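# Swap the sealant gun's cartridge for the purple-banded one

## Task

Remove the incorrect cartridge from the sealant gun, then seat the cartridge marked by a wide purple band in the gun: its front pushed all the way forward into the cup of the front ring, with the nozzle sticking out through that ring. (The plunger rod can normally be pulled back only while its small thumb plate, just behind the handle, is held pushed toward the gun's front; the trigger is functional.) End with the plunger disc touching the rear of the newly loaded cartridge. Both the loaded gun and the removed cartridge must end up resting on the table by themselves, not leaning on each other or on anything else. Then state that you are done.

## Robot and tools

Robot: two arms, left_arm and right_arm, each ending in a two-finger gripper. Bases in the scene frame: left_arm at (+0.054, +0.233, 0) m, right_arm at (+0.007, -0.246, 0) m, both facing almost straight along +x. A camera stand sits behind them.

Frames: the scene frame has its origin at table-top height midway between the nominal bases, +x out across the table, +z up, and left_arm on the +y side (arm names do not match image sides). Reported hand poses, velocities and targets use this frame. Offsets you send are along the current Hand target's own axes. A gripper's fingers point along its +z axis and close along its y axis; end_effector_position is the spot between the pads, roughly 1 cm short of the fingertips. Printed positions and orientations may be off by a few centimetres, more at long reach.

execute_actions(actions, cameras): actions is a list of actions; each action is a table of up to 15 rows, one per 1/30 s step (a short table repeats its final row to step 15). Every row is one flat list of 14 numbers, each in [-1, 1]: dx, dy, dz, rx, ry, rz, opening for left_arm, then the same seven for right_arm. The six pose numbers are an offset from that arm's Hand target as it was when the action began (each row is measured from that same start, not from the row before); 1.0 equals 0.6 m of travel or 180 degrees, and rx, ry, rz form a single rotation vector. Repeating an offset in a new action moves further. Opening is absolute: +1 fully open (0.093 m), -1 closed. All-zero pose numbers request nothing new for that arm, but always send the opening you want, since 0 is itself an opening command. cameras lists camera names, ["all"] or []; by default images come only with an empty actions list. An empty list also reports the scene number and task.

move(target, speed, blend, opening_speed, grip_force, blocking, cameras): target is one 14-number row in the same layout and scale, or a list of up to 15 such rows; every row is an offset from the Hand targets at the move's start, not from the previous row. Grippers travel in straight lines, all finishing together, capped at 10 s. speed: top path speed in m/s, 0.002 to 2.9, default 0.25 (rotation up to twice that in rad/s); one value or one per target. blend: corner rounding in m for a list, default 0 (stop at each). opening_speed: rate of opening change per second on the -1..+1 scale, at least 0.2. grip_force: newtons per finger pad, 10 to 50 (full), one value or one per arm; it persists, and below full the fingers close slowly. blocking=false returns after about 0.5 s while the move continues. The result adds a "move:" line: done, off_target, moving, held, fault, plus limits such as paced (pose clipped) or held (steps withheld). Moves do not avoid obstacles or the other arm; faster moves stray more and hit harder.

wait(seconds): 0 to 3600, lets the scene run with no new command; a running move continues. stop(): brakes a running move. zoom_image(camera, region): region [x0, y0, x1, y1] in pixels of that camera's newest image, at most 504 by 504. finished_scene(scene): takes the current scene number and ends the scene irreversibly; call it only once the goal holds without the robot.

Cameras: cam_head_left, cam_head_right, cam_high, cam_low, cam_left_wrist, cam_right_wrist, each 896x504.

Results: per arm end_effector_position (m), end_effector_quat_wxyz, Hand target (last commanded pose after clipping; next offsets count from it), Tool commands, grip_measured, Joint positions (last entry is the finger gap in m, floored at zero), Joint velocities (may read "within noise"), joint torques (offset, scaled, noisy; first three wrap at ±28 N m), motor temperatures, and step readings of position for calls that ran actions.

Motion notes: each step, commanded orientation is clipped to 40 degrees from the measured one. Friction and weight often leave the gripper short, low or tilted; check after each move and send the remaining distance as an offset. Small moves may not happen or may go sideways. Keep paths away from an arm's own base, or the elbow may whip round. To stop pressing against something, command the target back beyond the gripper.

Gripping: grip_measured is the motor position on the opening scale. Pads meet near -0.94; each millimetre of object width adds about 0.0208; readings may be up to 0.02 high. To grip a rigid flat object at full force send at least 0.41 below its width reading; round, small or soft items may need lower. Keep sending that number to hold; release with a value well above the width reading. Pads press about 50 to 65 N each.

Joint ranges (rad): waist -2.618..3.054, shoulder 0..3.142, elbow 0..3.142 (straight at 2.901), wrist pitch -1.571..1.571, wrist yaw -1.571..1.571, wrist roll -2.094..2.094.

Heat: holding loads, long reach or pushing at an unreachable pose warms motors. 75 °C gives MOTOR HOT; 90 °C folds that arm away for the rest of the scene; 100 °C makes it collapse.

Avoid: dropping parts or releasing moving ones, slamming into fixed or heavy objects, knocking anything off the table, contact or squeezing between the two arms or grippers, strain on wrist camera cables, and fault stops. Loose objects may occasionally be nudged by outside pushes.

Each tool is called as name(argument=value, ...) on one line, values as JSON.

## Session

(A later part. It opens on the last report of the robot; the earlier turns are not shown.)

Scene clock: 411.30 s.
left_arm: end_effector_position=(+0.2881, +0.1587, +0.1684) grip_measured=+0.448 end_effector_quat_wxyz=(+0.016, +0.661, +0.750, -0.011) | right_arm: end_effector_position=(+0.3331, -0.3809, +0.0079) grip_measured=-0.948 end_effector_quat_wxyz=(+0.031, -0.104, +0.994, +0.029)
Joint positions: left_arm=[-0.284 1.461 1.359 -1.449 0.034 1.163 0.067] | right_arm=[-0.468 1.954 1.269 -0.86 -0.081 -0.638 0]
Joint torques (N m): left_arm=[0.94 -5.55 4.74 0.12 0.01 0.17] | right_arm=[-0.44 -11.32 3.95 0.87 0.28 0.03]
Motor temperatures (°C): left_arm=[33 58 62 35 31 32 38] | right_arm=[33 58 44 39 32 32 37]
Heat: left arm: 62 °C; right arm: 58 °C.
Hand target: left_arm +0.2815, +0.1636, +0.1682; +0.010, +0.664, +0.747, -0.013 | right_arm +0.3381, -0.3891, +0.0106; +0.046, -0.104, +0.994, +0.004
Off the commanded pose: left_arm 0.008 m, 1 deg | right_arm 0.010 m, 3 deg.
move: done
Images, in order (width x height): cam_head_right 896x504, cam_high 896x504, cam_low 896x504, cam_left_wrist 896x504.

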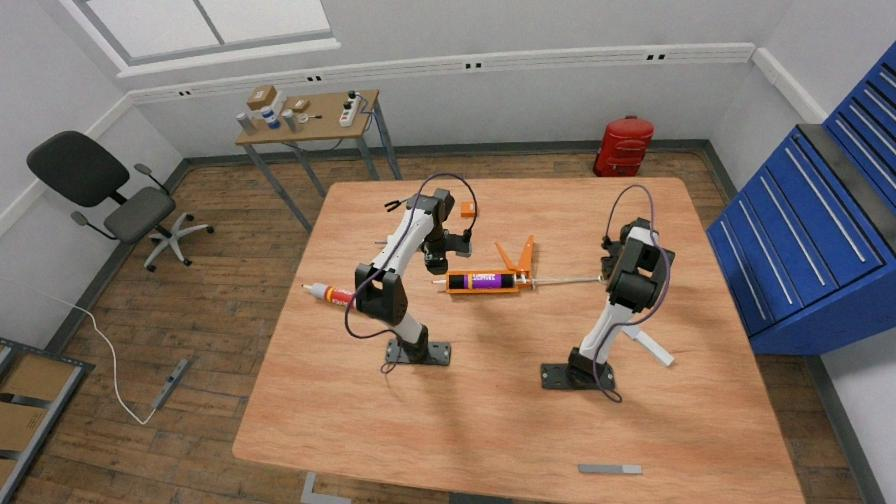

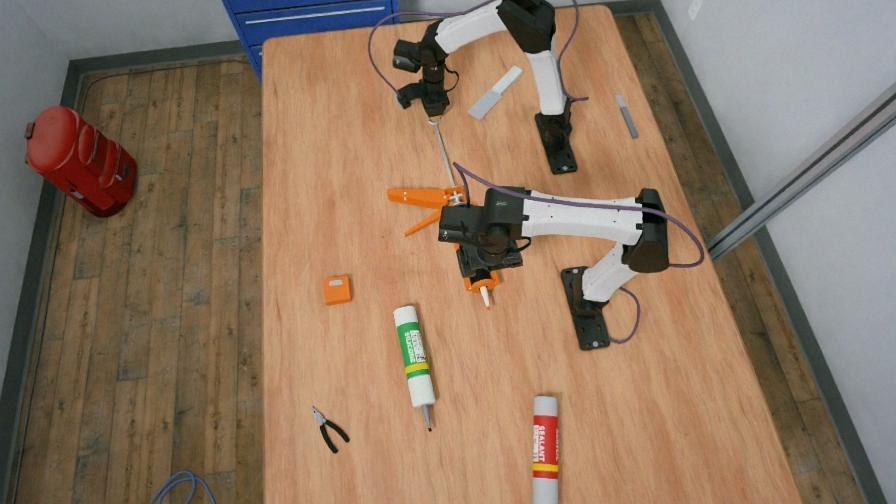

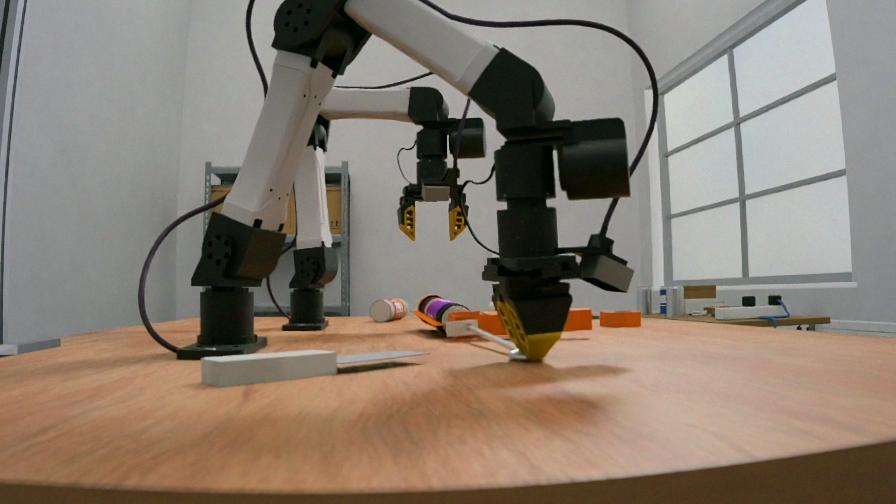

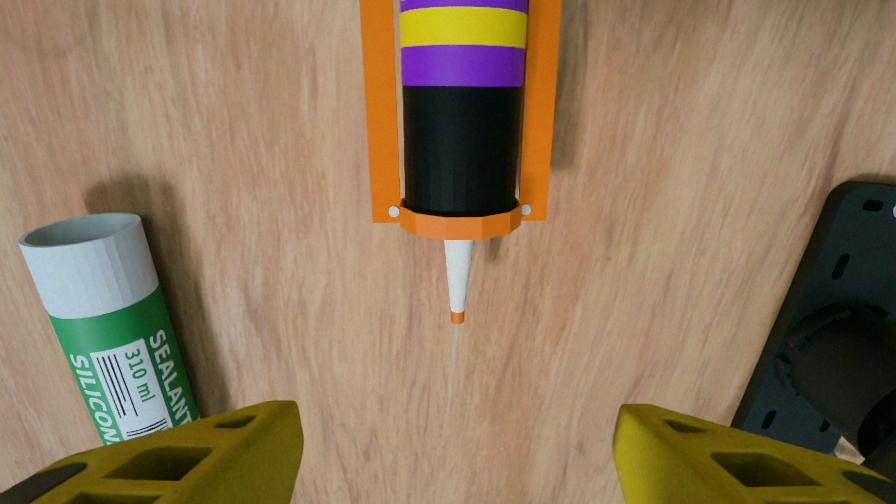

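move(target=[0,0,0,0,0,0,0.45,0,0,0,0,0,0,-0.5], opening_speed=0.5)

move(target=[[0,0,0,0,0,0,0.45,0,0,-0.15,0,0,0,-0.5],[0,0,0,0,0,0,0.45,0,0,-0.28,0,0,0,-0.5]], speed=[0.06,0.2], blend=0.02, cameras=["cam_high","cam_right_wrist"])

Scene clock: 414.30 s.
left_arm: end_effector_position=(+0.2881, +0.1587, +0.1684) grip_measured=+0.448 end_effector_quat_wxyz=(+0.016, +0.661, +0.750, -0.011) | right_arm: end_effector_position=(+0.3346, -0.3854, +0.0090) grip_measured=-0.502 end_effector_quat_wxyz=(+0.033, -0.104, +0.994, +0.016)
Joint positions: left_arm=[-0.284 1.461 1.359 -1.449 0.034 1.164 0.067] | right_arm=[-0.468 1.95 1.269 -0.849 -0.06 -0.638 0.021]
Joint torques (N m): left_arm=[0.88 -5.55 4.74 0.11 0.01 0.13] | right_arm=[-0.38 -10.88 3.92 0.81 0.07 0.02]
Motor temperatures (°C): left_arm=[33 57 62 35 31 32 37] | right_arm=[33 58 44 39 32 32 37]
Heat: left arm: 62 °C; right arm: 58 °C.
Hand target: left_arm +0.2815, +0.1636, +0.1682; +0.010, +0.664, +0.747, -0.013 | right_arm +0.3381, -0.3892, +0.0106; +0.046, -0.104, +0.994, +0.004
Off the commanded pose: left_arm 0.008 m, 1 deg | right_arm 0.005 m, 2 deg.
move: done

Scene clock: 417.13 s.
left_arm: end_effector_position=(+0.2881, +0.1587, +0.1684) grip_measured=+0.448 end_effector_quat_wxyz=(+0.016, +0.661, +0.750, -0.011) | right_arm: end_effector_position=(+0.3199, -0.3865, +0.1685) grip_measured=-0.502 end_effector_quat_wxyz=(+0.035, -0.101, +0.994, +0.013)
Joint positions: left_arm=[-0.284 1.461 1.359 -1.449 0.034 1.164 0.067] | right_arm=[-0.488 1.81 1.731 -1.446 -0.058 -0.653 0.021]
Joint torques (N m): left_arm=[0.91 -5.53 4.77 0.12 0.01 0.13] | right_arm=[-1.17 -8.84 8.12 0.49 0.03 -0.11]
Motor temperatures (°C): left_arm=[33 57 61 35 31 32 37] | right_arm=[33 57 44 39 32 32 37]
Heat: left arm: 61 °C; right arm: 57 °C.
Hand target: left_arm +0.2815, +0.1636, +0.1682; +0.010, +0.664, +0.747, -0.013 | right_arm +0.3229, -0.3921, +0.1779; +0.046, -0.104, +0.994, +0.004
Off the commanded pose: left_arm 0.008 m, 1 deg | right_arm 0.011 m, 2 deg.
move: off_target (right_arm)

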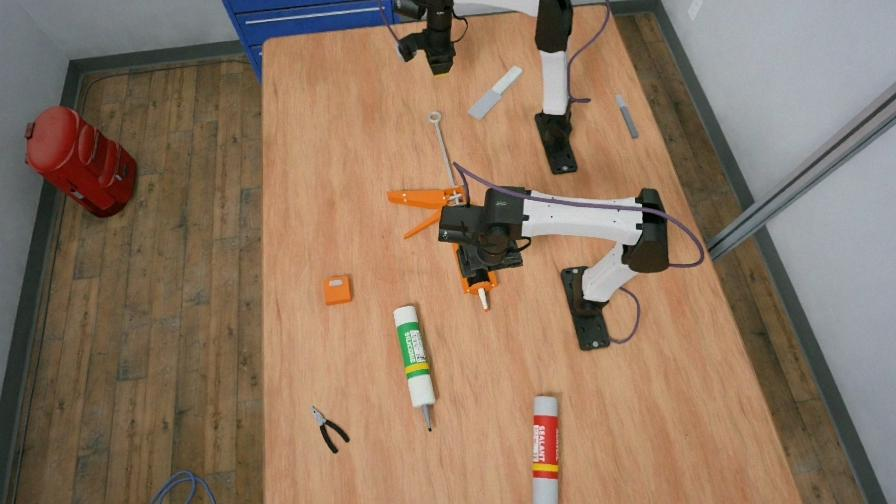

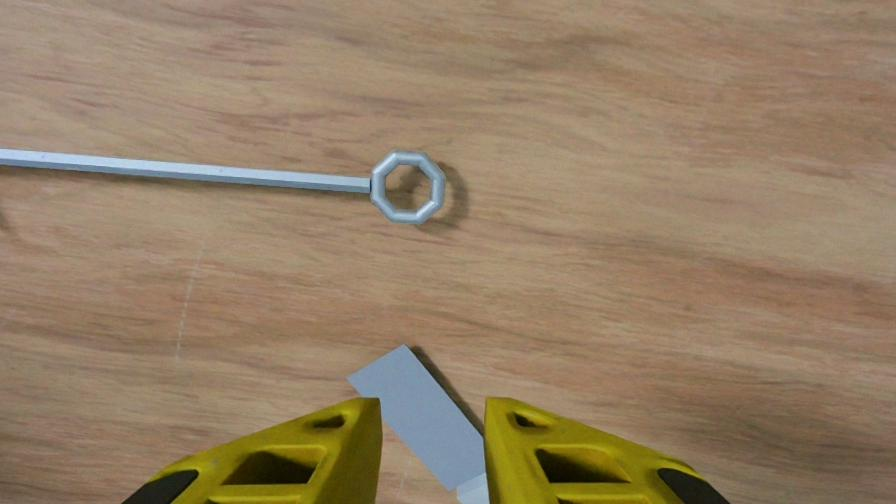

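move(target=[-0.4143,0.0854,-0.0353,0,0,-0.461,1.0,0,0,0,0,0,0,-0.5], speed=0.2, opening_speed=0.8, cameras=["cam_high","cam_left_wrist"])

Scene clock: 426.03 s.
left_arm: end_effector_position=(+0.3610, -0.0738, +0.1954) grip_measured=+1.000 end_effector_quat_wxyz=(+0.051, +0.006, +0.996, -0.072) | right_arm: end_effector_position=(+0.3198, -0.3864, +0.1685) grip_measured=-0.502 end_effector_quat_wxyz=(+0.034, -0.101, +0.994, +0.013)
Joint positions: left_arm=[-0.773 2.123 2.272 -1.545 0.033 -0.762 0.093] | right_arm=[-0.488 1.81 1.731 -1.447 -0.058 -0.653 0.021]
Joint torques (N m): left_arm=[-0.32 -7.79 8.18 0.47 -0.11 -0.17] | right_arm=[-1.14 -8.94 8.14 0.44 0.03 -0.11]
Motor temperatures (°C): left_arm=[33 57 61 35 31 32 37] | right_arm=[33 55 47 39 32 32 36]
Heat: left arm: 61 °C; right arm: 55 °C.
Hand target: left_arm +0.3616, -0.0764, +0.1968; -0.001, +0.002, +1.000, -0.016 | right_arm +0.3228, -0.3920, +0.1779; +0.046, -0.104, +0.994, +0.004
Off the commanded pose: left_arm 0.003 m, 9 deg | right_arm 0.011 m, 2 deg.
joint sent to its limit (left arm) — joint 4 (wrist pitch), lower limit. The joint targets are off in orientation, not in position.
move: off_target (left_arm)

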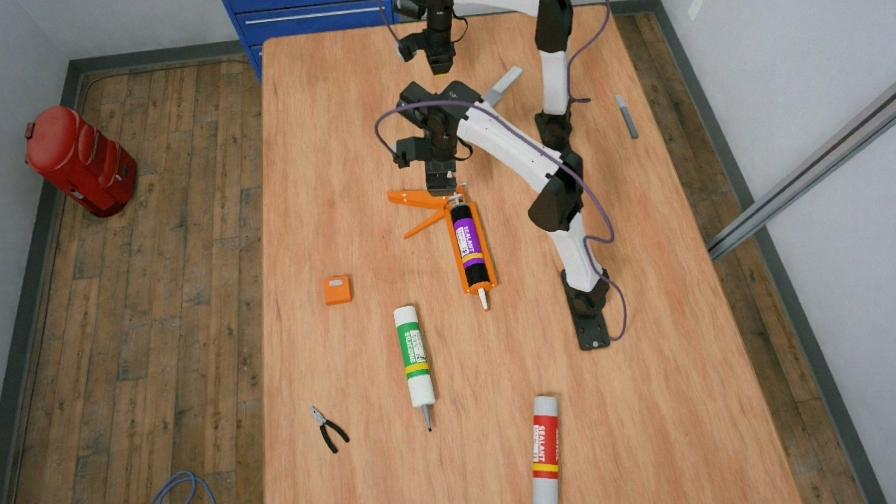

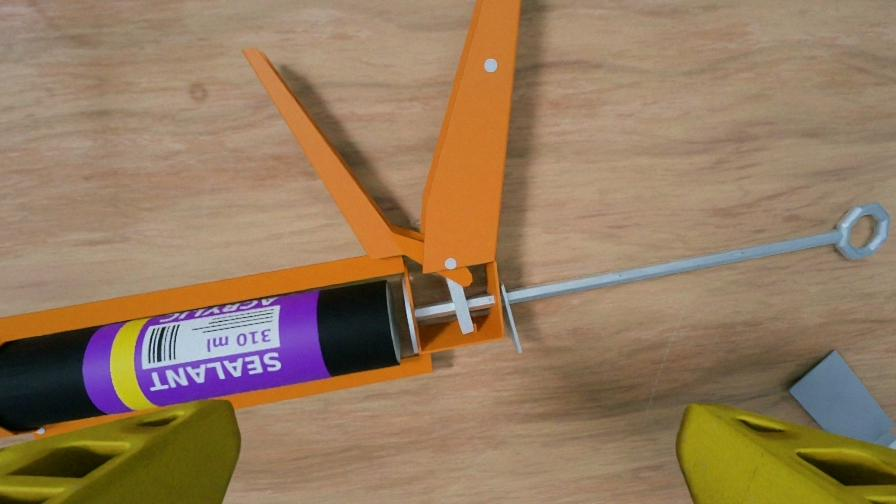

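move(target=[0.014,-0.0119,0.1288,-0.0102,0,-0.0444,1.0,0,0,0,0,0,0,-0.5], speed=0.15, cameras=["cam_left_wrist"])

Scene clock: 436.83 s.
left_arm: end_effector_position=(+0.3529, -0.0831, +0.1279) grip_measured=+1.000 end_effector_quat_wxyz=(-0.004, -0.064, +0.998, -0.007) | right_arm: end_effector_position=(+0.3198, -0.3864, +0.1685) grip_measured=-0.502 end_effector_quat_wxyz=(+0.034, -0.101, +0.994, +0.013)
Joint positions: left_arm=[-0.809 2.256 2.224 -1.535 0.015 -0.935 0.093] | right_arm=[-0.488 1.81 1.731 -1.447 -0.058 -0.653 0.021]
Joint torques (N m): left_arm=[-0.65 -8.73 5.08 0.39 -0.17 -0.13] | right_arm=[-1.13 -8.85 8.17 0.43 0.02 -0.11]
Motor temperatures (°C): left_arm=[33 58 63 35 31 32 37] | right_arm=[33 54 48 38 32 32 36]
Heat: left arm: 63 °C; right arm: 54 °C.
Hand target: left_arm +0.3530, -0.0859, +0.1198; -0.002, -0.067, +0.998, +0.000 | right_arm +0.3228, -0.3920, +0.1779; +0.046, -0.104, +0.994, +0.004
Off the commanded pose: left_arm 0.009 m, 1 deg | right_arm 0.011 m, 2 deg.
move: done

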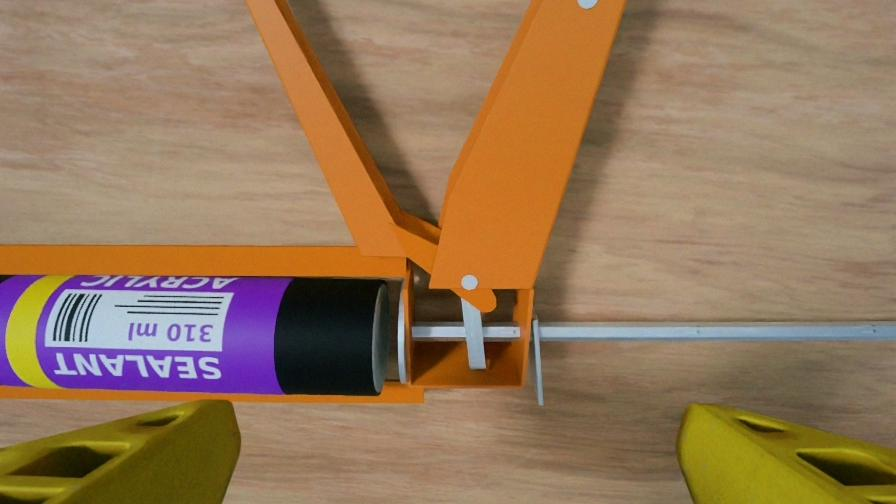

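move(target=[-0.01,-0.003,0.0967,0,0,0,1.0,0,0,0,0,0,0,-0.5], speed=0.12, cameras=["cam_left_wrist"])

Scene clock: 445.27 s.
left_arm: end_effector_position=(+0.3578, -0.0881, +0.0717) grip_measured=+1.000 end_effector_quat_wxyz=(-0.003, -0.065, +0.998, -0.008) | right_arm: end_effector_position=(+0.3198, -0.3864, +0.1685) grip_measured=-0.502 end_effector_quat_wxyz=(+0.034, -0.101, +0.994, +0.013)
Joint positions: left_arm=[-0.809 2.258 2.004 -1.307 0.015 -0.936 0.093] | right_arm=[-0.488 1.81 1.731 -1.447 -0.058 -0.653 0.021]
Joint torques (N m): left_arm=[0.06 -8.95 4.89 0.41 -0.16 -0.09] | right_arm=[-1.1 -8.87 8.1 0.44 0.03 -0.13]
Motor temperatures (°C): left_arm=[33 60 62 35 31 32 37] | right_arm=[33 53 50 38 32 32 35]
Heat: left arm: 62 °C; right arm: 53 °C.
Hand target: left_arm +0.3589, -0.0870, +0.0617; -0.002, -0.067, +0.998, +0.000 | right_arm +0.3228, -0.3920, +0.1779; +0.046, -0.104, +0.994, +0.004
Off the commanded pose: left_arm 0.010 m, 1 deg | right_arm 0.011 m, 2 deg.
move: done

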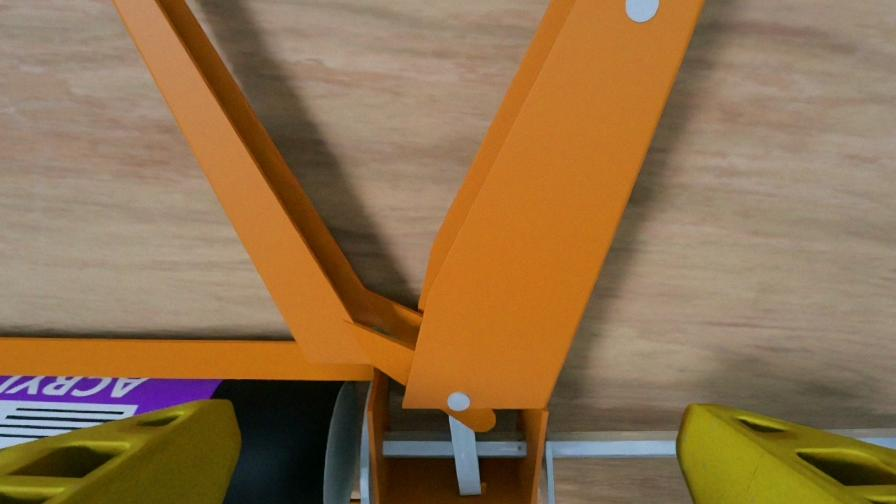

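move(target=[-0.0028,0.0081,0.0433,0,0,0,1.0,0,0,0,0,0,0,-0.5], speed=0.08, cameras=["cam_left_wrist"])

Scene clock: 450.03 s.
left_arm: end_effector_position=(+0.3561, -0.0863, +0.0447) grip_measured=+1.000 end_effector_quat_wxyz=(-0.004, -0.065, +0.998, -0.007) | right_arm: end_effector_position=(+0.3198, -0.3864, +0.1685) grip_measured=-0.502 end_effector_quat_wxyz=(+0.034, -0.101, +0.994, +0.013)
Joint positions: left_arm=[-0.809 2.258 1.897 -1.203 0.015 -0.936 0.093] | right_arm=[-0.488 1.81 1.731 -1.447 -0.058 -0.653 0.021]
Joint torques (N m): left_arm=[0.83 -8.98 4.88 0.4 -0.17 -0.01] | right_arm=[-1.05 -8.98 8.12 0.44 0.03 -0.11]
Motor temperatures (°C): left_arm=[33 60 61 35 31 32 37] | right_arm=[33 53 50 38 32 32 35]
Heat: left arm: 61 °C; right arm: 53 °C.
Hand target: left_arm +0.3598, -0.0819, +0.0357; -0.002, -0.067, +0.998, +0.000 | right_arm +0.3228, -0.3920, +0.1779; +0.046, -0.104, +0.994, +0.004
Off the commanded pose: left_arm 0.011 m, 1 deg | right_arm 0.011 m, 2 deg.
move: off_target (left_arm)

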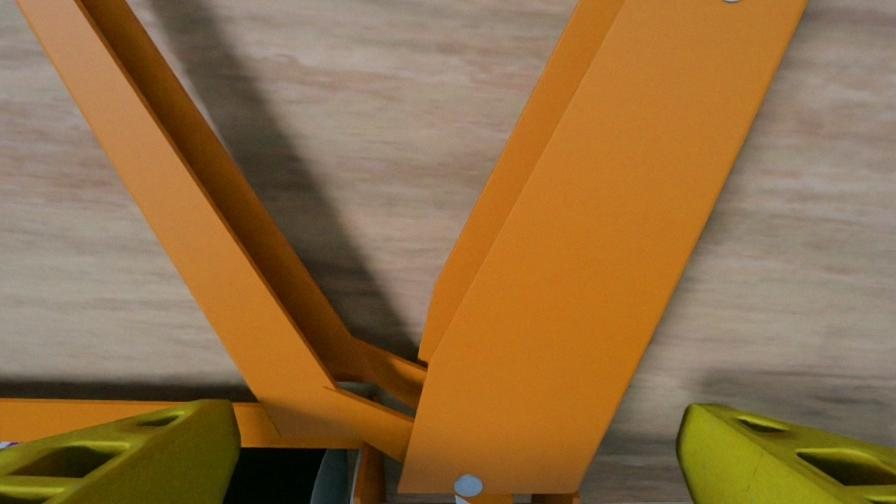

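move(target=[-0.0042,0.0062,0.0333,0,0,0,1.0,0,0,0,0,0,0,-0.5], speed=0.08, cameras=["cam_left_wrist"])

Scene clock: 452.17 s.
left_arm: end_effector_position=(+0.3558, -0.0820, +0.0328) grip_measured=+1.000 end_effector_quat_wxyz=(-0.005, -0.067, +0.998, -0.004) | right_arm: end_effector_position=(+0.3198, -0.3864, +0.1685) grip_measured=-0.502 end_effector_quat_wxyz=(+0.034, -0.101, +0.994, +0.013)
Joint positions: left_arm=[-0.803 2.258 1.849 -1.162 0.013 -0.935 0.093] | right_arm=[-0.488 1.81 1.731 -1.447 -0.058 -0.653 0.021]
Joint torques (N m): left_arm=[1.05 -8.42 3.32 0.71 -0.21 0.09] | right_arm=[-1.11 -8.9 8.12 0.44 0.03 -0.1]
Motor temperatures (°C): left_arm=[33 60 61 35 31 32 37] | right_arm=[33 52 50 38 32 32 35]
Heat: left arm: 61 °C; right arm: 52 °C.
Hand target: left_arm +0.3617, -0.0778, +0.0157; -0.002, -0.067, +0.998, +0.000 | right_arm +0.3228, -0.3920, +0.1779; +0.046, -0.104, +0.994, +0.004
Off the commanded pose: left_arm 0.019 m, 1 deg | right_arm 0.011 m, 2 deg.
move: off_target (left_arm)

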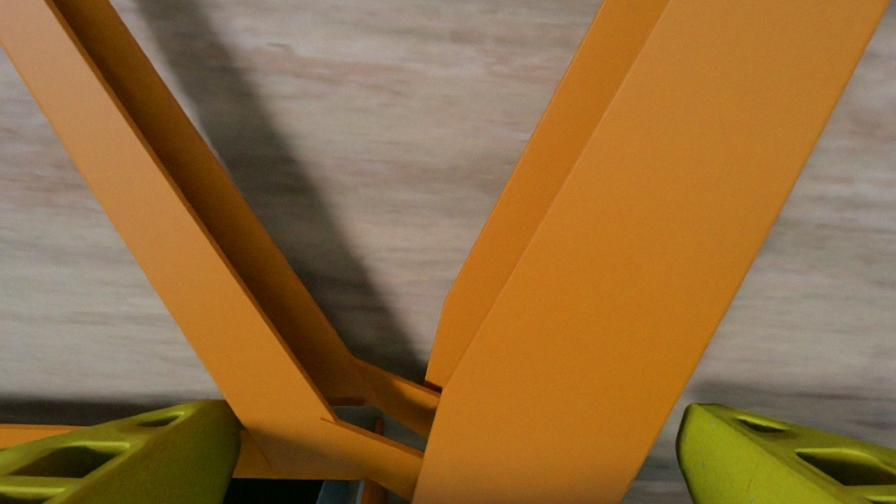

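move(target=[[0,0,-0.05,0,0,0,1.0,0,0,0,0,0,0,-0.5],[-0.0139,-0.001,-0.05,0,0,0,1.0,0,0,0,0,0,0,-0.5]], speed=0.08, cameras=["cam_left_wrist"])

Scene clock: 459.20 s.
left_arm: end_effector_position=(+0.3646, -0.0780, +0.0453) grip_measured=+1.000 end_effector_quat_wxyz=(-0.005, -0.071, +0.997, -0.004) | right_arm: end_effector_position=(+0.3198, -0.3864, +0.1685) grip_measured=-0.502 end_effector_quat_wxyz=(+0.034, -0.101, +0.994, +0.013)
Joint positions: left_arm=[-0.782 2.265 1.911 -1.217 0.013 -0.921 0.093] | right_arm=[-0.488 1.81 1.731 -1.447 -0.058 -0.653 0.021]
Joint torques (N m): left_arm=[0.68 -8.8 8.34 0.1 -0.15 0.09] | right_arm=[-1.13 -8.92 8.12 0.42 0.03 -0.1]
Motor temperatures (°C): left_arm=[33 60 61 35 31 32 36] | right_arm=[33 52 51 38 32 32 35]
Heat: left arm: 61 °C; right arm: 52 °C.
Hand target: left_arm +0.3700, -0.0774, +0.0457; -0.002, -0.067, +0.998, +0.000 | right_arm +0.3228, -0.3920, +0.1779; +0.046, -0.104, +0.994, +0.004
Off the commanded pose: left_arm 0.006 m, 1 deg | right_arm 0.011 m, 2 deg.
move: done

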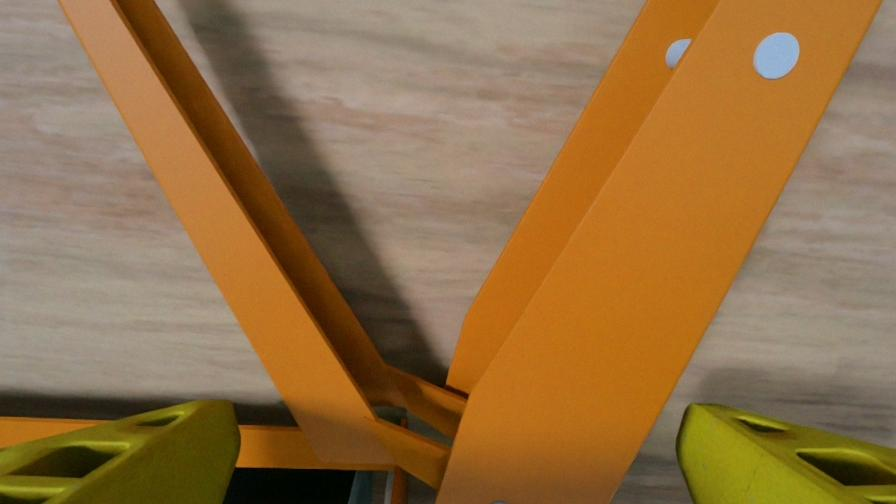

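move(target=[[-0.0042,-0.0064,0,0,0,0,1.0,0,0,0,0,0,0,-0.5],[-0.0042,-0.0064,0.028,0,0,0,1.0,0,0,0,0,0,0,-0.5]], speed=0.08, cameras=["cam_left_wrist"])

Scene clock: 466.70 s.
left_arm: end_effector_position=(+0.3705, -0.0838, +0.0412) grip_measured=+1.000 end_effector_quat_wxyz=(-0.002, -0.071, +0.997, -0.007) | right_arm: end_effector_position=(+0.3198, -0.3864, +0.1685) grip_measured=-0.502 end_effector_quat_wxyz=(+0.034, -0.101, +0.994, +0.013)
Joint positions: left_arm=[-0.782 2.295 1.945 -1.213 0.013 -0.921 0.093] | right_arm=[-0.488 1.81 1.731 -1.447 -0.058 -0.653 0.021]
Joint torques (N m): left_arm=[0.57 -8.7 4.64 0.48 -0.15 0.09] | right_arm=[-1.09 -8.92 8.14 0.45 0.02 -0.11]
Motor temperatures (°C): left_arm=[33 61 62 35 31 32 36] | right_arm=[33 52 52 38 32 32 35]
Heat: left arm: 62 °C; right arm: 52 °C.
Hand target: left_arm +0.3730, -0.0809, +0.0289; -0.002, -0.067, +0.998, +0.000 | right_arm +0.3228, -0.3920, +0.1779; +0.046, -0.104, +0.994, +0.004
Off the commanded pose: left_arm 0.013 m, 1 deg | right_arm 0.011 m, 2 deg.
move: off_target (left_arm)

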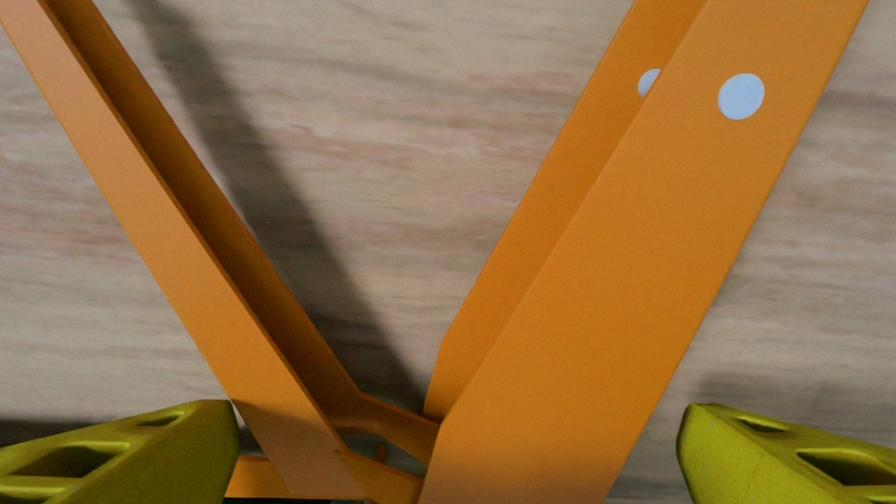

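move(target=[[0,0.006,-0.008,0,0,0,1.0,0,0,0,0,0,0,-0.5],[0,0.006,0.018,0,0,0,1.0,0,0,0,0,0,0,-0.5]], speed=0.08, cameras=["cam_left_wrist"])

Scene clock: 470.20 s.
left_arm: end_effector_position=(+0.3687, -0.0820, +0.0276) grip_measured=+1.000 end_effector_quat_wxyz=(-0.003, -0.069, +0.998, -0.006) | right_arm: end_effector_position=(+0.3198, -0.3864, +0.1685) grip_measured=-0.502 end_effector_quat_wxyz=(+0.034, -0.101, +0.994, +0.013)
Joint positions: left_arm=[-0.782 2.295 1.891 -1.161 0.013 -0.918 0.093] | right_arm=[-0.488 1.81 1.731 -1.447 -0.058 -0.653 0.021]
Joint torques (N m): left_arm=[0.94 -9.02 4.83 0.4 -0.14 0.11] | right_arm=[-1.13 -8.87 8.16 0.44 0 -0.11]
Motor temperatures (°C): left_arm=[33 62 62 35 31 32 36] | right_arm=[33 52 52 38 32 32 35]
Heat: left arm: 62 °C; right arm: 52 °C.
Hand target: left_arm +0.3725, -0.0773, +0.0181; -0.002, -0.067, +0.998, +0.000 | right_arm +0.3228, -0.3920, +0.1779; +0.046, -0.104, +0.994, +0.004
Off the commanded pose: left_arm 0.011 m, 1 deg | right_arm 0.011 m, 2 deg.
move: off_target (left_arm)

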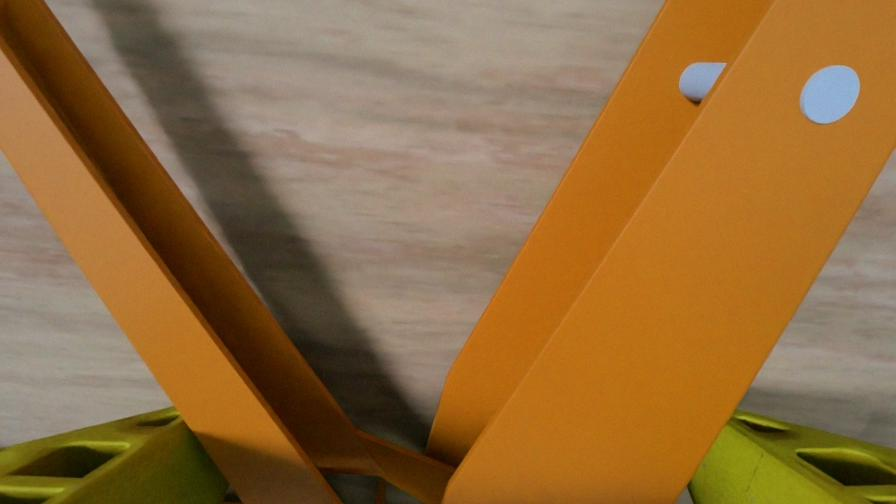

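move(target=[0,0,0.008,0,0,0,1.0,0,0,0,0,0,0,-0.5], speed=0.08)

move(target=[0,0,0,0,0,0,0.0,0,0,0,0,0,0,-0.5], opening_speed=0.5, cameras=["cam_left_wrist","cam_high"])

Scene clock: 472.07 s.
left_arm: end_effector_position=(+0.3684, -0.0818, +0.0245) grip_measured=+1.000 end_effector_quat_wxyz=(-0.003, -0.069, +0.998, -0.007) | right_arm: end_effector_position=(+0.3198, -0.3864, +0.1685) grip_measured=-0.502 end_effector_quat_wxyz=(+0.034, -0.101, +0.994, +0.013)
Joint positions: left_arm=[-0.782 2.295 1.879 -1.148 0.013 -0.918 0.093] | right_arm=[-0.488 1.81 1.731 -1.447 -0.058 -0.653 0.021]
Joint torques (N m): left_arm=[0.96 -8.95 4.81 0.48 -0.15 0.09] | right_arm=[-1.1 -8.9 8.1 0.43 0.03 -0.12]
Motor temperatures (°C): left_arm=[33 63 61 35 31 32 36] | right_arm=[33 51 52 38 32 32 35]
Heat: left arm: 63 °C; right arm: 52 °C.
Hand target: left_arm +0.3724, -0.0773, +0.0133; -0.003, -0.067, +0.998, +0.000 | right_arm +0.3228, -0.3920, +0.1779; +0.046, -0.104, +0.994, +0.004
Off the commanded pose: left_arm 0.013 m, 1 deg | right_arm 0.011 m, 2 deg.
move: off_target (left_arm)

Scene clock: 475.43 s.
left_arm: end_effector_position=(+0.3814, -0.0796, +0.0239) grip_measured=+0.057 end_effector_quat_wxyz=(+0.018, -0.066, +0.998, -0.009) | right_arm: end_effector_position=(+0.3198, -0.3864, +0.1685) grip_measured=-0.502 end_effector_quat_wxyz=(+0.034, -0.101, +0.994, +0.013)
Joint positions: left_arm=[-0.768 2.296 1.878 -1.114 -0.013 -0.898 0.048] | right_arm=[-0.488 1.81 1.731 -1.447 -0.058 -0.653 0.021]
Joint torques (N m): left_arm=[-0.32 -8.9 5.01 0.2 0.09 -0.13] | right_arm=[-1.13 -8.91 8.09 0.44 0 -0.11]
Motor temperatures (°C): left_arm=[33 63 61 35 31 32 36] | right_arm=[33 51 52 38 32 32 35]
Heat: left arm: 63 °C; right arm: 52 °C.
Hand target: left_arm +0.3726, -0.0773, +0.0133; -0.002, -0.067, +0.998, +0.000 | right_arm +0.3228, -0.3920, +0.1779; +0.046, -0.104, +0.994, +0.004
Off the commanded pose: left_arm 0.014 m, 3 deg | right_arm 0.011 m, 2 deg.
move: done
Images, in order (width x height): cam_high 896x504, cam_left_wrist 896x504.

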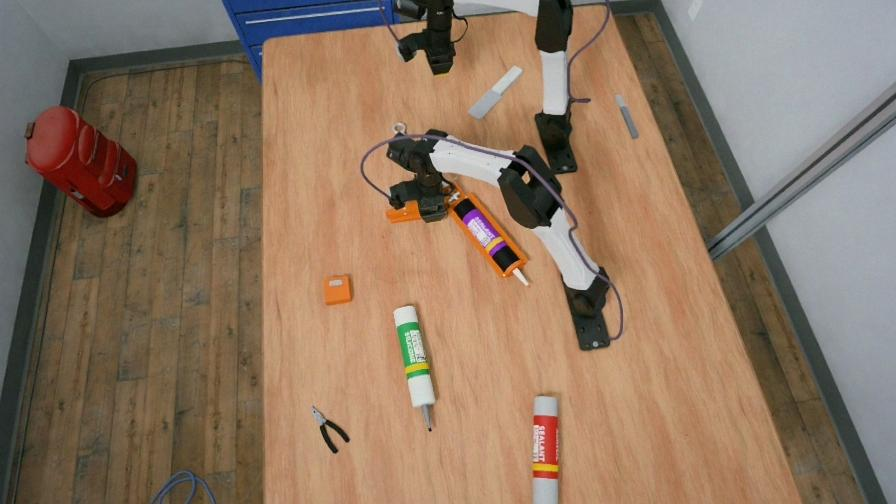

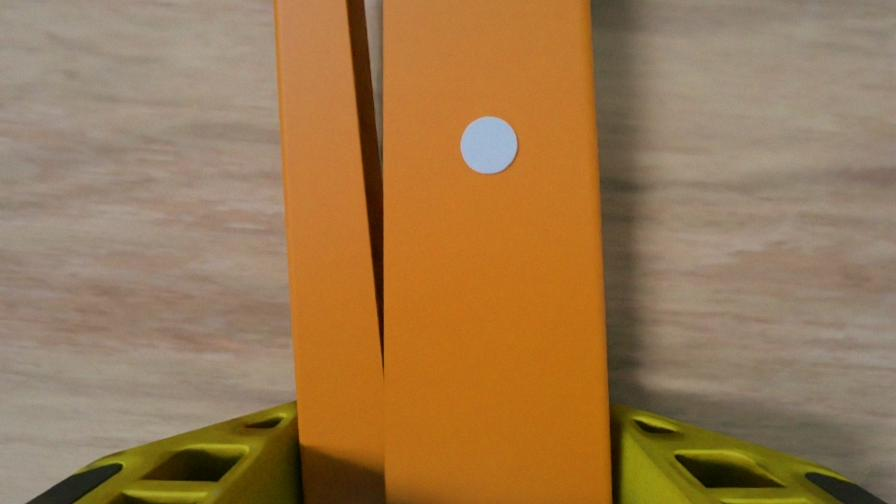

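move(target=[0,0,0,0,0,0,1.0,0,0,0,0,0,0,-0.5], opening_speed=0.6, cameras=["cam_left_wrist","cam_high"])

zoom_image(camera="cam_high", region=[440, 180, 540, 300])

Scene clock: 478.90 s.
left_arm: end_effector_position=(+0.3766, -0.0782, +0.0236) grip_measured=+1.000 end_effector_quat_wxyz=(+0.007, -0.066, +0.998, -0.007) | right_arm: end_effector_position=(+0.3198, -0.3864, +0.1685) grip_measured=-0.502 end_effector_quat_wxyz=(+0.034, -0.101, +0.994, +0.013)
Joint positions: left_arm=[-0.768 2.297 1.878 -1.132 0 -0.897 0.093] | right_arm=[-0.488 1.81 1.731 -1.447 -0.058 -0.653 0.021]
Joint torques (N m): left_arm=[-0.18 -9.02 4.94 0.34 -0.04 -0.11] | right_arm=[-1.14 -8.87 8.03 0.43 0.03 -0.11]
Motor temperatures (°C): left_arm=[33 63 61 35 31 32 37] | right_arm=[33 51 52 38 32 32 35]
Heat: left arm: 63 °C; right arm: 52 °C.
Hand target: left_arm +0.3726, -0.0773, +0.0134; -0.002, -0.067, +0.998, +0.000 | right_arm +0.3228, -0.3920, +0.1779; +0.046, -0.104, +0.994, +0.004
Off the commanded pose: left_arm 0.011 m, 1 deg | right_arm 0.011 m, 2 deg.
move: done
Images, in order (width x height): cam_high 896x504, cam_left_wrist 896x504.

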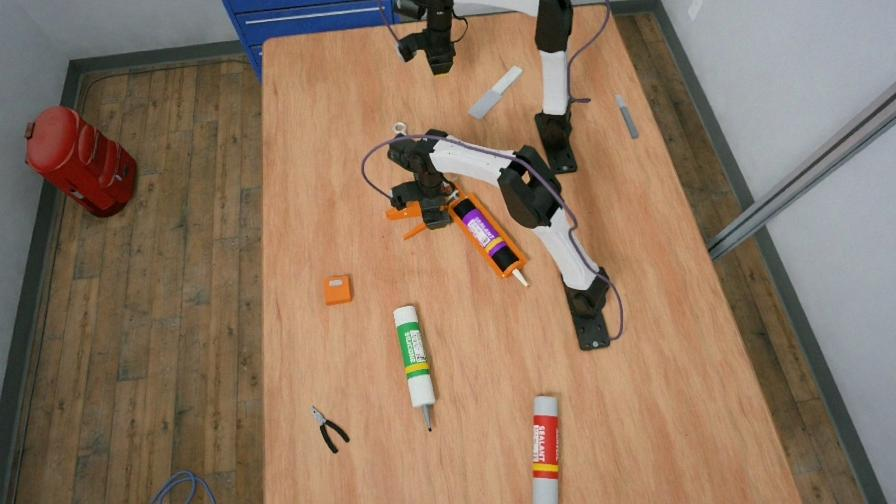

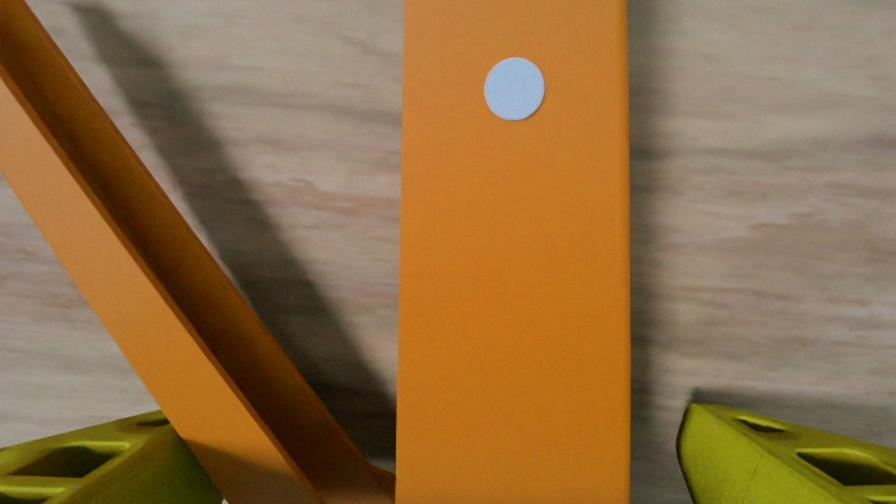

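Scaled by 4.200 from the camera's image (finer frame: 1280x720).

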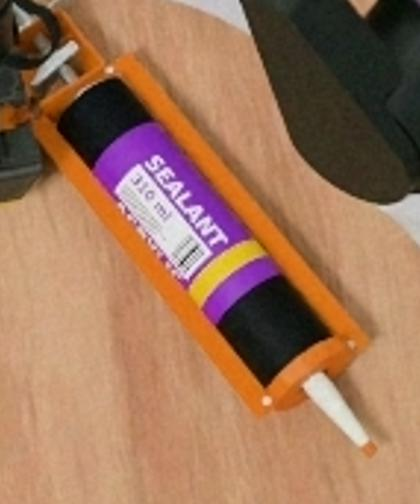

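move(target=[0,0,0,0,0,0,0.0,0,0,0,0,0,0,-0.5], opening_speed=0.5, cameras=["cam_left_wrist","cam_high"])

zoom_image(camera="cam_high", region=[440, 180, 540, 300])

Scene clock: 482.77 s.
left_arm: end_effector_position=(+0.3770, -0.0760, +0.0236) grip_measured=+0.392 end_effector_quat_wxyz=(+0.009, -0.069, +0.998, -0.002) | right_arm: end_effector_position=(+0.3198, -0.3864, +0.1685) grip_measured=-0.502 end_effector_quat_wxyz=(+0.034, -0.101, +0.994, +0.013)
Joint positions: left_arm=[-0.768 2.297 1.878 -1.137 -0.011 -0.904 0.064] | right_arm=[-0.488 1.81 1.731 -1.447 -0.058 -0.653 0.021]
Joint torques (N m): left_arm=[-0.14 -9.03 4.97 0.37 0.06 -0.03] | right_arm=[-1.1 -8.91 8.09 0.44 0.02 -0.1]
Motor temperatures (°C): left_arm=[33 63 61 35 31 32 37] | right_arm=[33 51 52 37 32 32 35]
Heat: left arm: 63 °C; right arm: 52 °C.
Hand target: left_arm +0.3726, -0.0773, +0.0134; -0.002, -0.067, +0.998, +0.000 | right_arm +0.3228, -0.3920, +0.1779; +0.046, -0.104, +0.994, +0.004
Off the commanded pose: left_arm 0.011 m, 1 deg | right_arm 0.011 m, 2 deg.
move: done
Images, in order (width x height): cam_high 896x504, cam_left_wrist 896x504.

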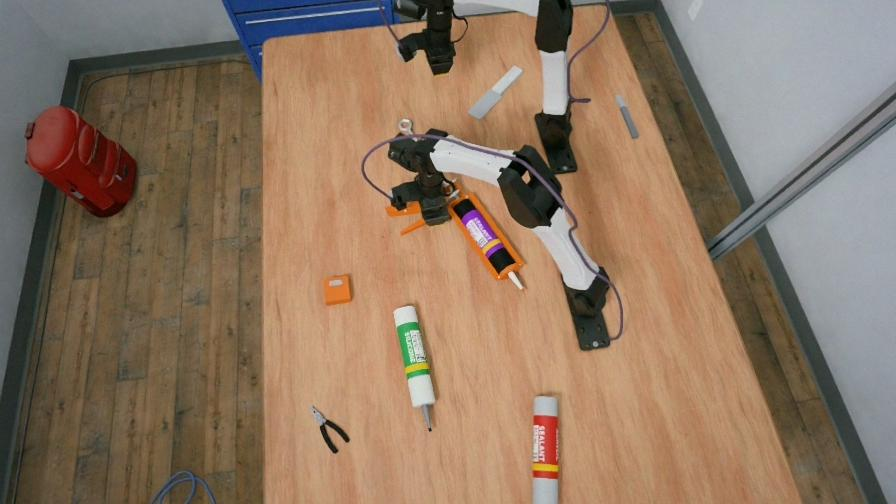

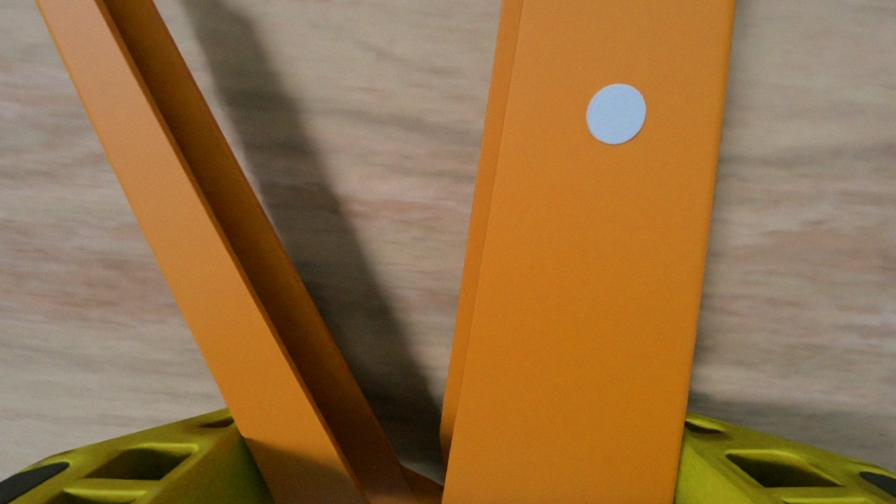

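Scaled by 4.200 from the camera's image (finer frame: 1280x720).

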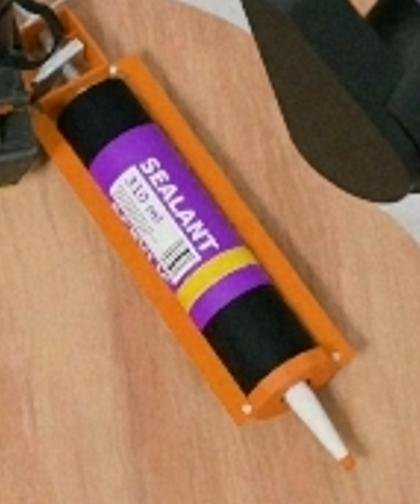

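move(target=[0,0,0,0,0,0,1.0,0,0,0,0,0,0,-0.5], opening_speed=0.6, cameras=["cam_left_wrist"])

Scene clock: 486.37 s.
left_arm: end_effector_position=(+0.3753, -0.0770, +0.0236) grip_measured=+1.000 end_effector_quat_wxyz=(+0.004, -0.070, +0.998, -0.005) | right_arm: end_effector_position=(+0.3198, -0.3864, +0.1685) grip_measured=-0.502 end_effector_quat_wxyz=(+0.034, -0.101, +0.994, +0.013)
Joint positions: left_arm=[-0.768 2.297 1.878 -1.14 0 -0.906 0.093] | right_arm=[-0.488 1.81 1.731 -1.447 -0.058 -0.653 0.021]
Joint torques (N m): left_arm=[-0.17 -8.99 4.94 0.4 -0.04 -0.01] | right_arm=[-1.07 -8.83 8.06 0.44 0.02 -0.12]
Motor temperatures (°C): left_arm=[33 63 60 35 31 32 37] | right_arm=[33 51 53 37 32 32 35]
Heat: left arm: 63 °C; right arm: 53 °C.
Hand target: left_arm +0.3726, -0.0773, +0.0134; -0.002, -0.067, +0.998, +0.000 | right_arm +0.3228, -0.3920, +0.1779; +0.046, -0.104, +0.994, +0.004
Off the commanded pose: left_arm 0.011 m, 1 deg | right_arm 0.011 m, 2 deg.
move: done

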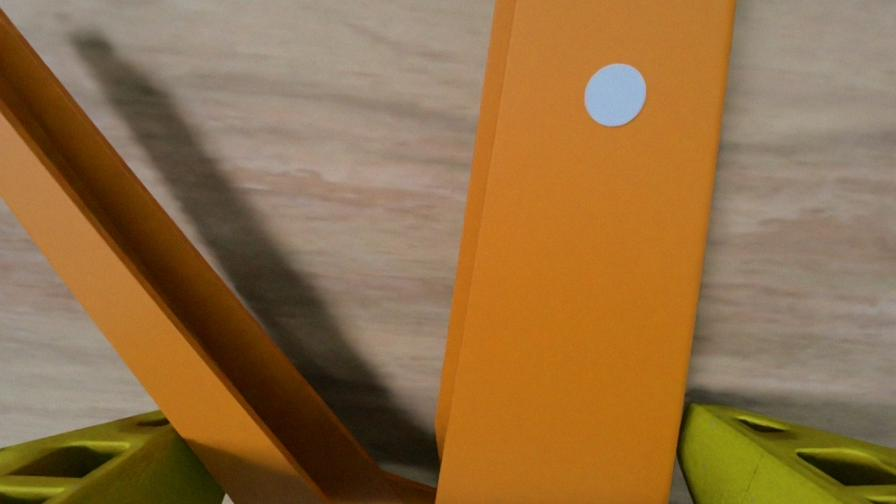

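move(target=[[0,0,-0.1,0,0,0,1.0,0,0,0,0,0,0,-0.5],[0,0,-0.3,0,0,0,1.0,0,0,0,0,0,0,-0.5]], speed=[0.08,0.2], blend=0.02, cameras=["cam_left_wrist","cam_high"])

zoom_image(camera="cam_high", region=[440, 180, 540, 300])

Scene clock: 489.67 s.
left_arm: end_effector_position=(+0.3753, -0.0770, +0.1789) grip_measured=+1.000 end_effector_quat_wxyz=(+0.051, -0.070, +0.995, -0.057) | right_arm: end_effector_position=(+0.3198, -0.3864, +0.1685) grip_measured=-0.502 end_effector_quat_wxyz=(+0.034, -0.101, +0.994, +0.013)
Joint positions: left_arm=[-0.768 2.194 2.321 -1.545 0 -0.906 0.093] | right_arm=[-0.488 1.81 1.731 -1.447 -0.058 -0.653 0.021]
Joint torques (N m): left_arm=[-0.06 -10.93 7.73 0.4 -0.05 0.01] | right_arm=[-1.13 -8.85 8.12 0.43 0.03 -0.09]
Motor temperatures (°C): left_arm=[33 64 61 35 31 32 37] | right_arm=[33 51 53 37 32 32 35]
Heat: left arm: 64 °C; right arm: 53 °C.
Hand target: left_arm +0.3734, -0.0772, +0.1933; -0.002, -0.067, +0.998, +0.000 | right_arm +0.3228, -0.3920, +0.1779; +0.046, -0.104, +0.994, +0.004
Off the commanded pose: left_arm 0.015 m, 9 deg | right_arm 0.011 m, 2 deg.
joint sent to its limit (left arm) — joint 4 (wrist pitch), lower limit. The joint targets are off in orientation, not in position.
move: off_target (left_arm)
Images, in order (width x height): cam_high 896x504, cam_left_wrist 896x504.

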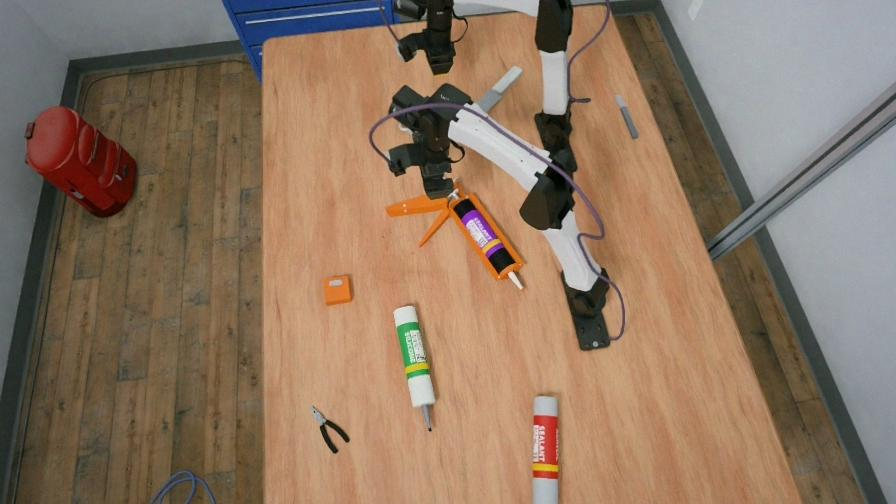

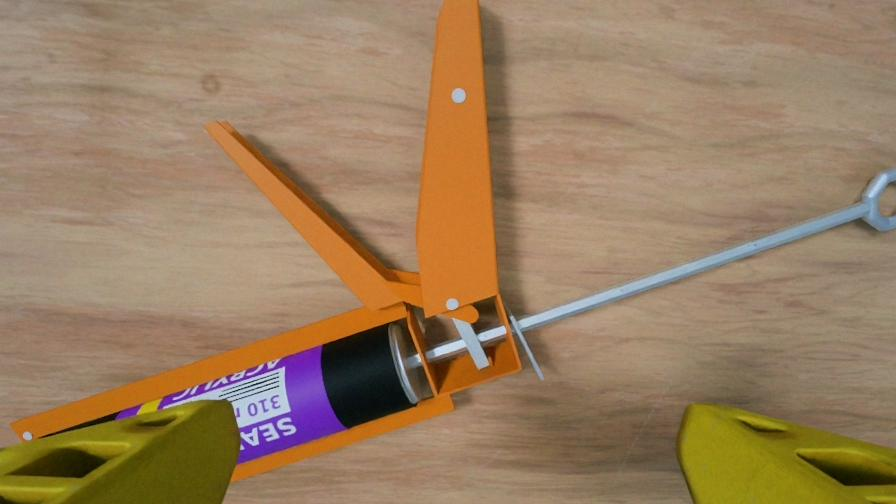

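Scaled by 4.200 from the camera's image (finer frame: 1280x720).

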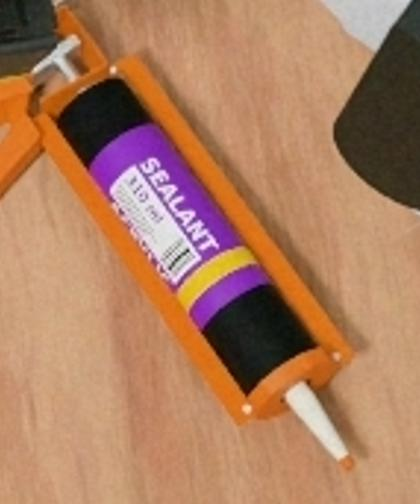

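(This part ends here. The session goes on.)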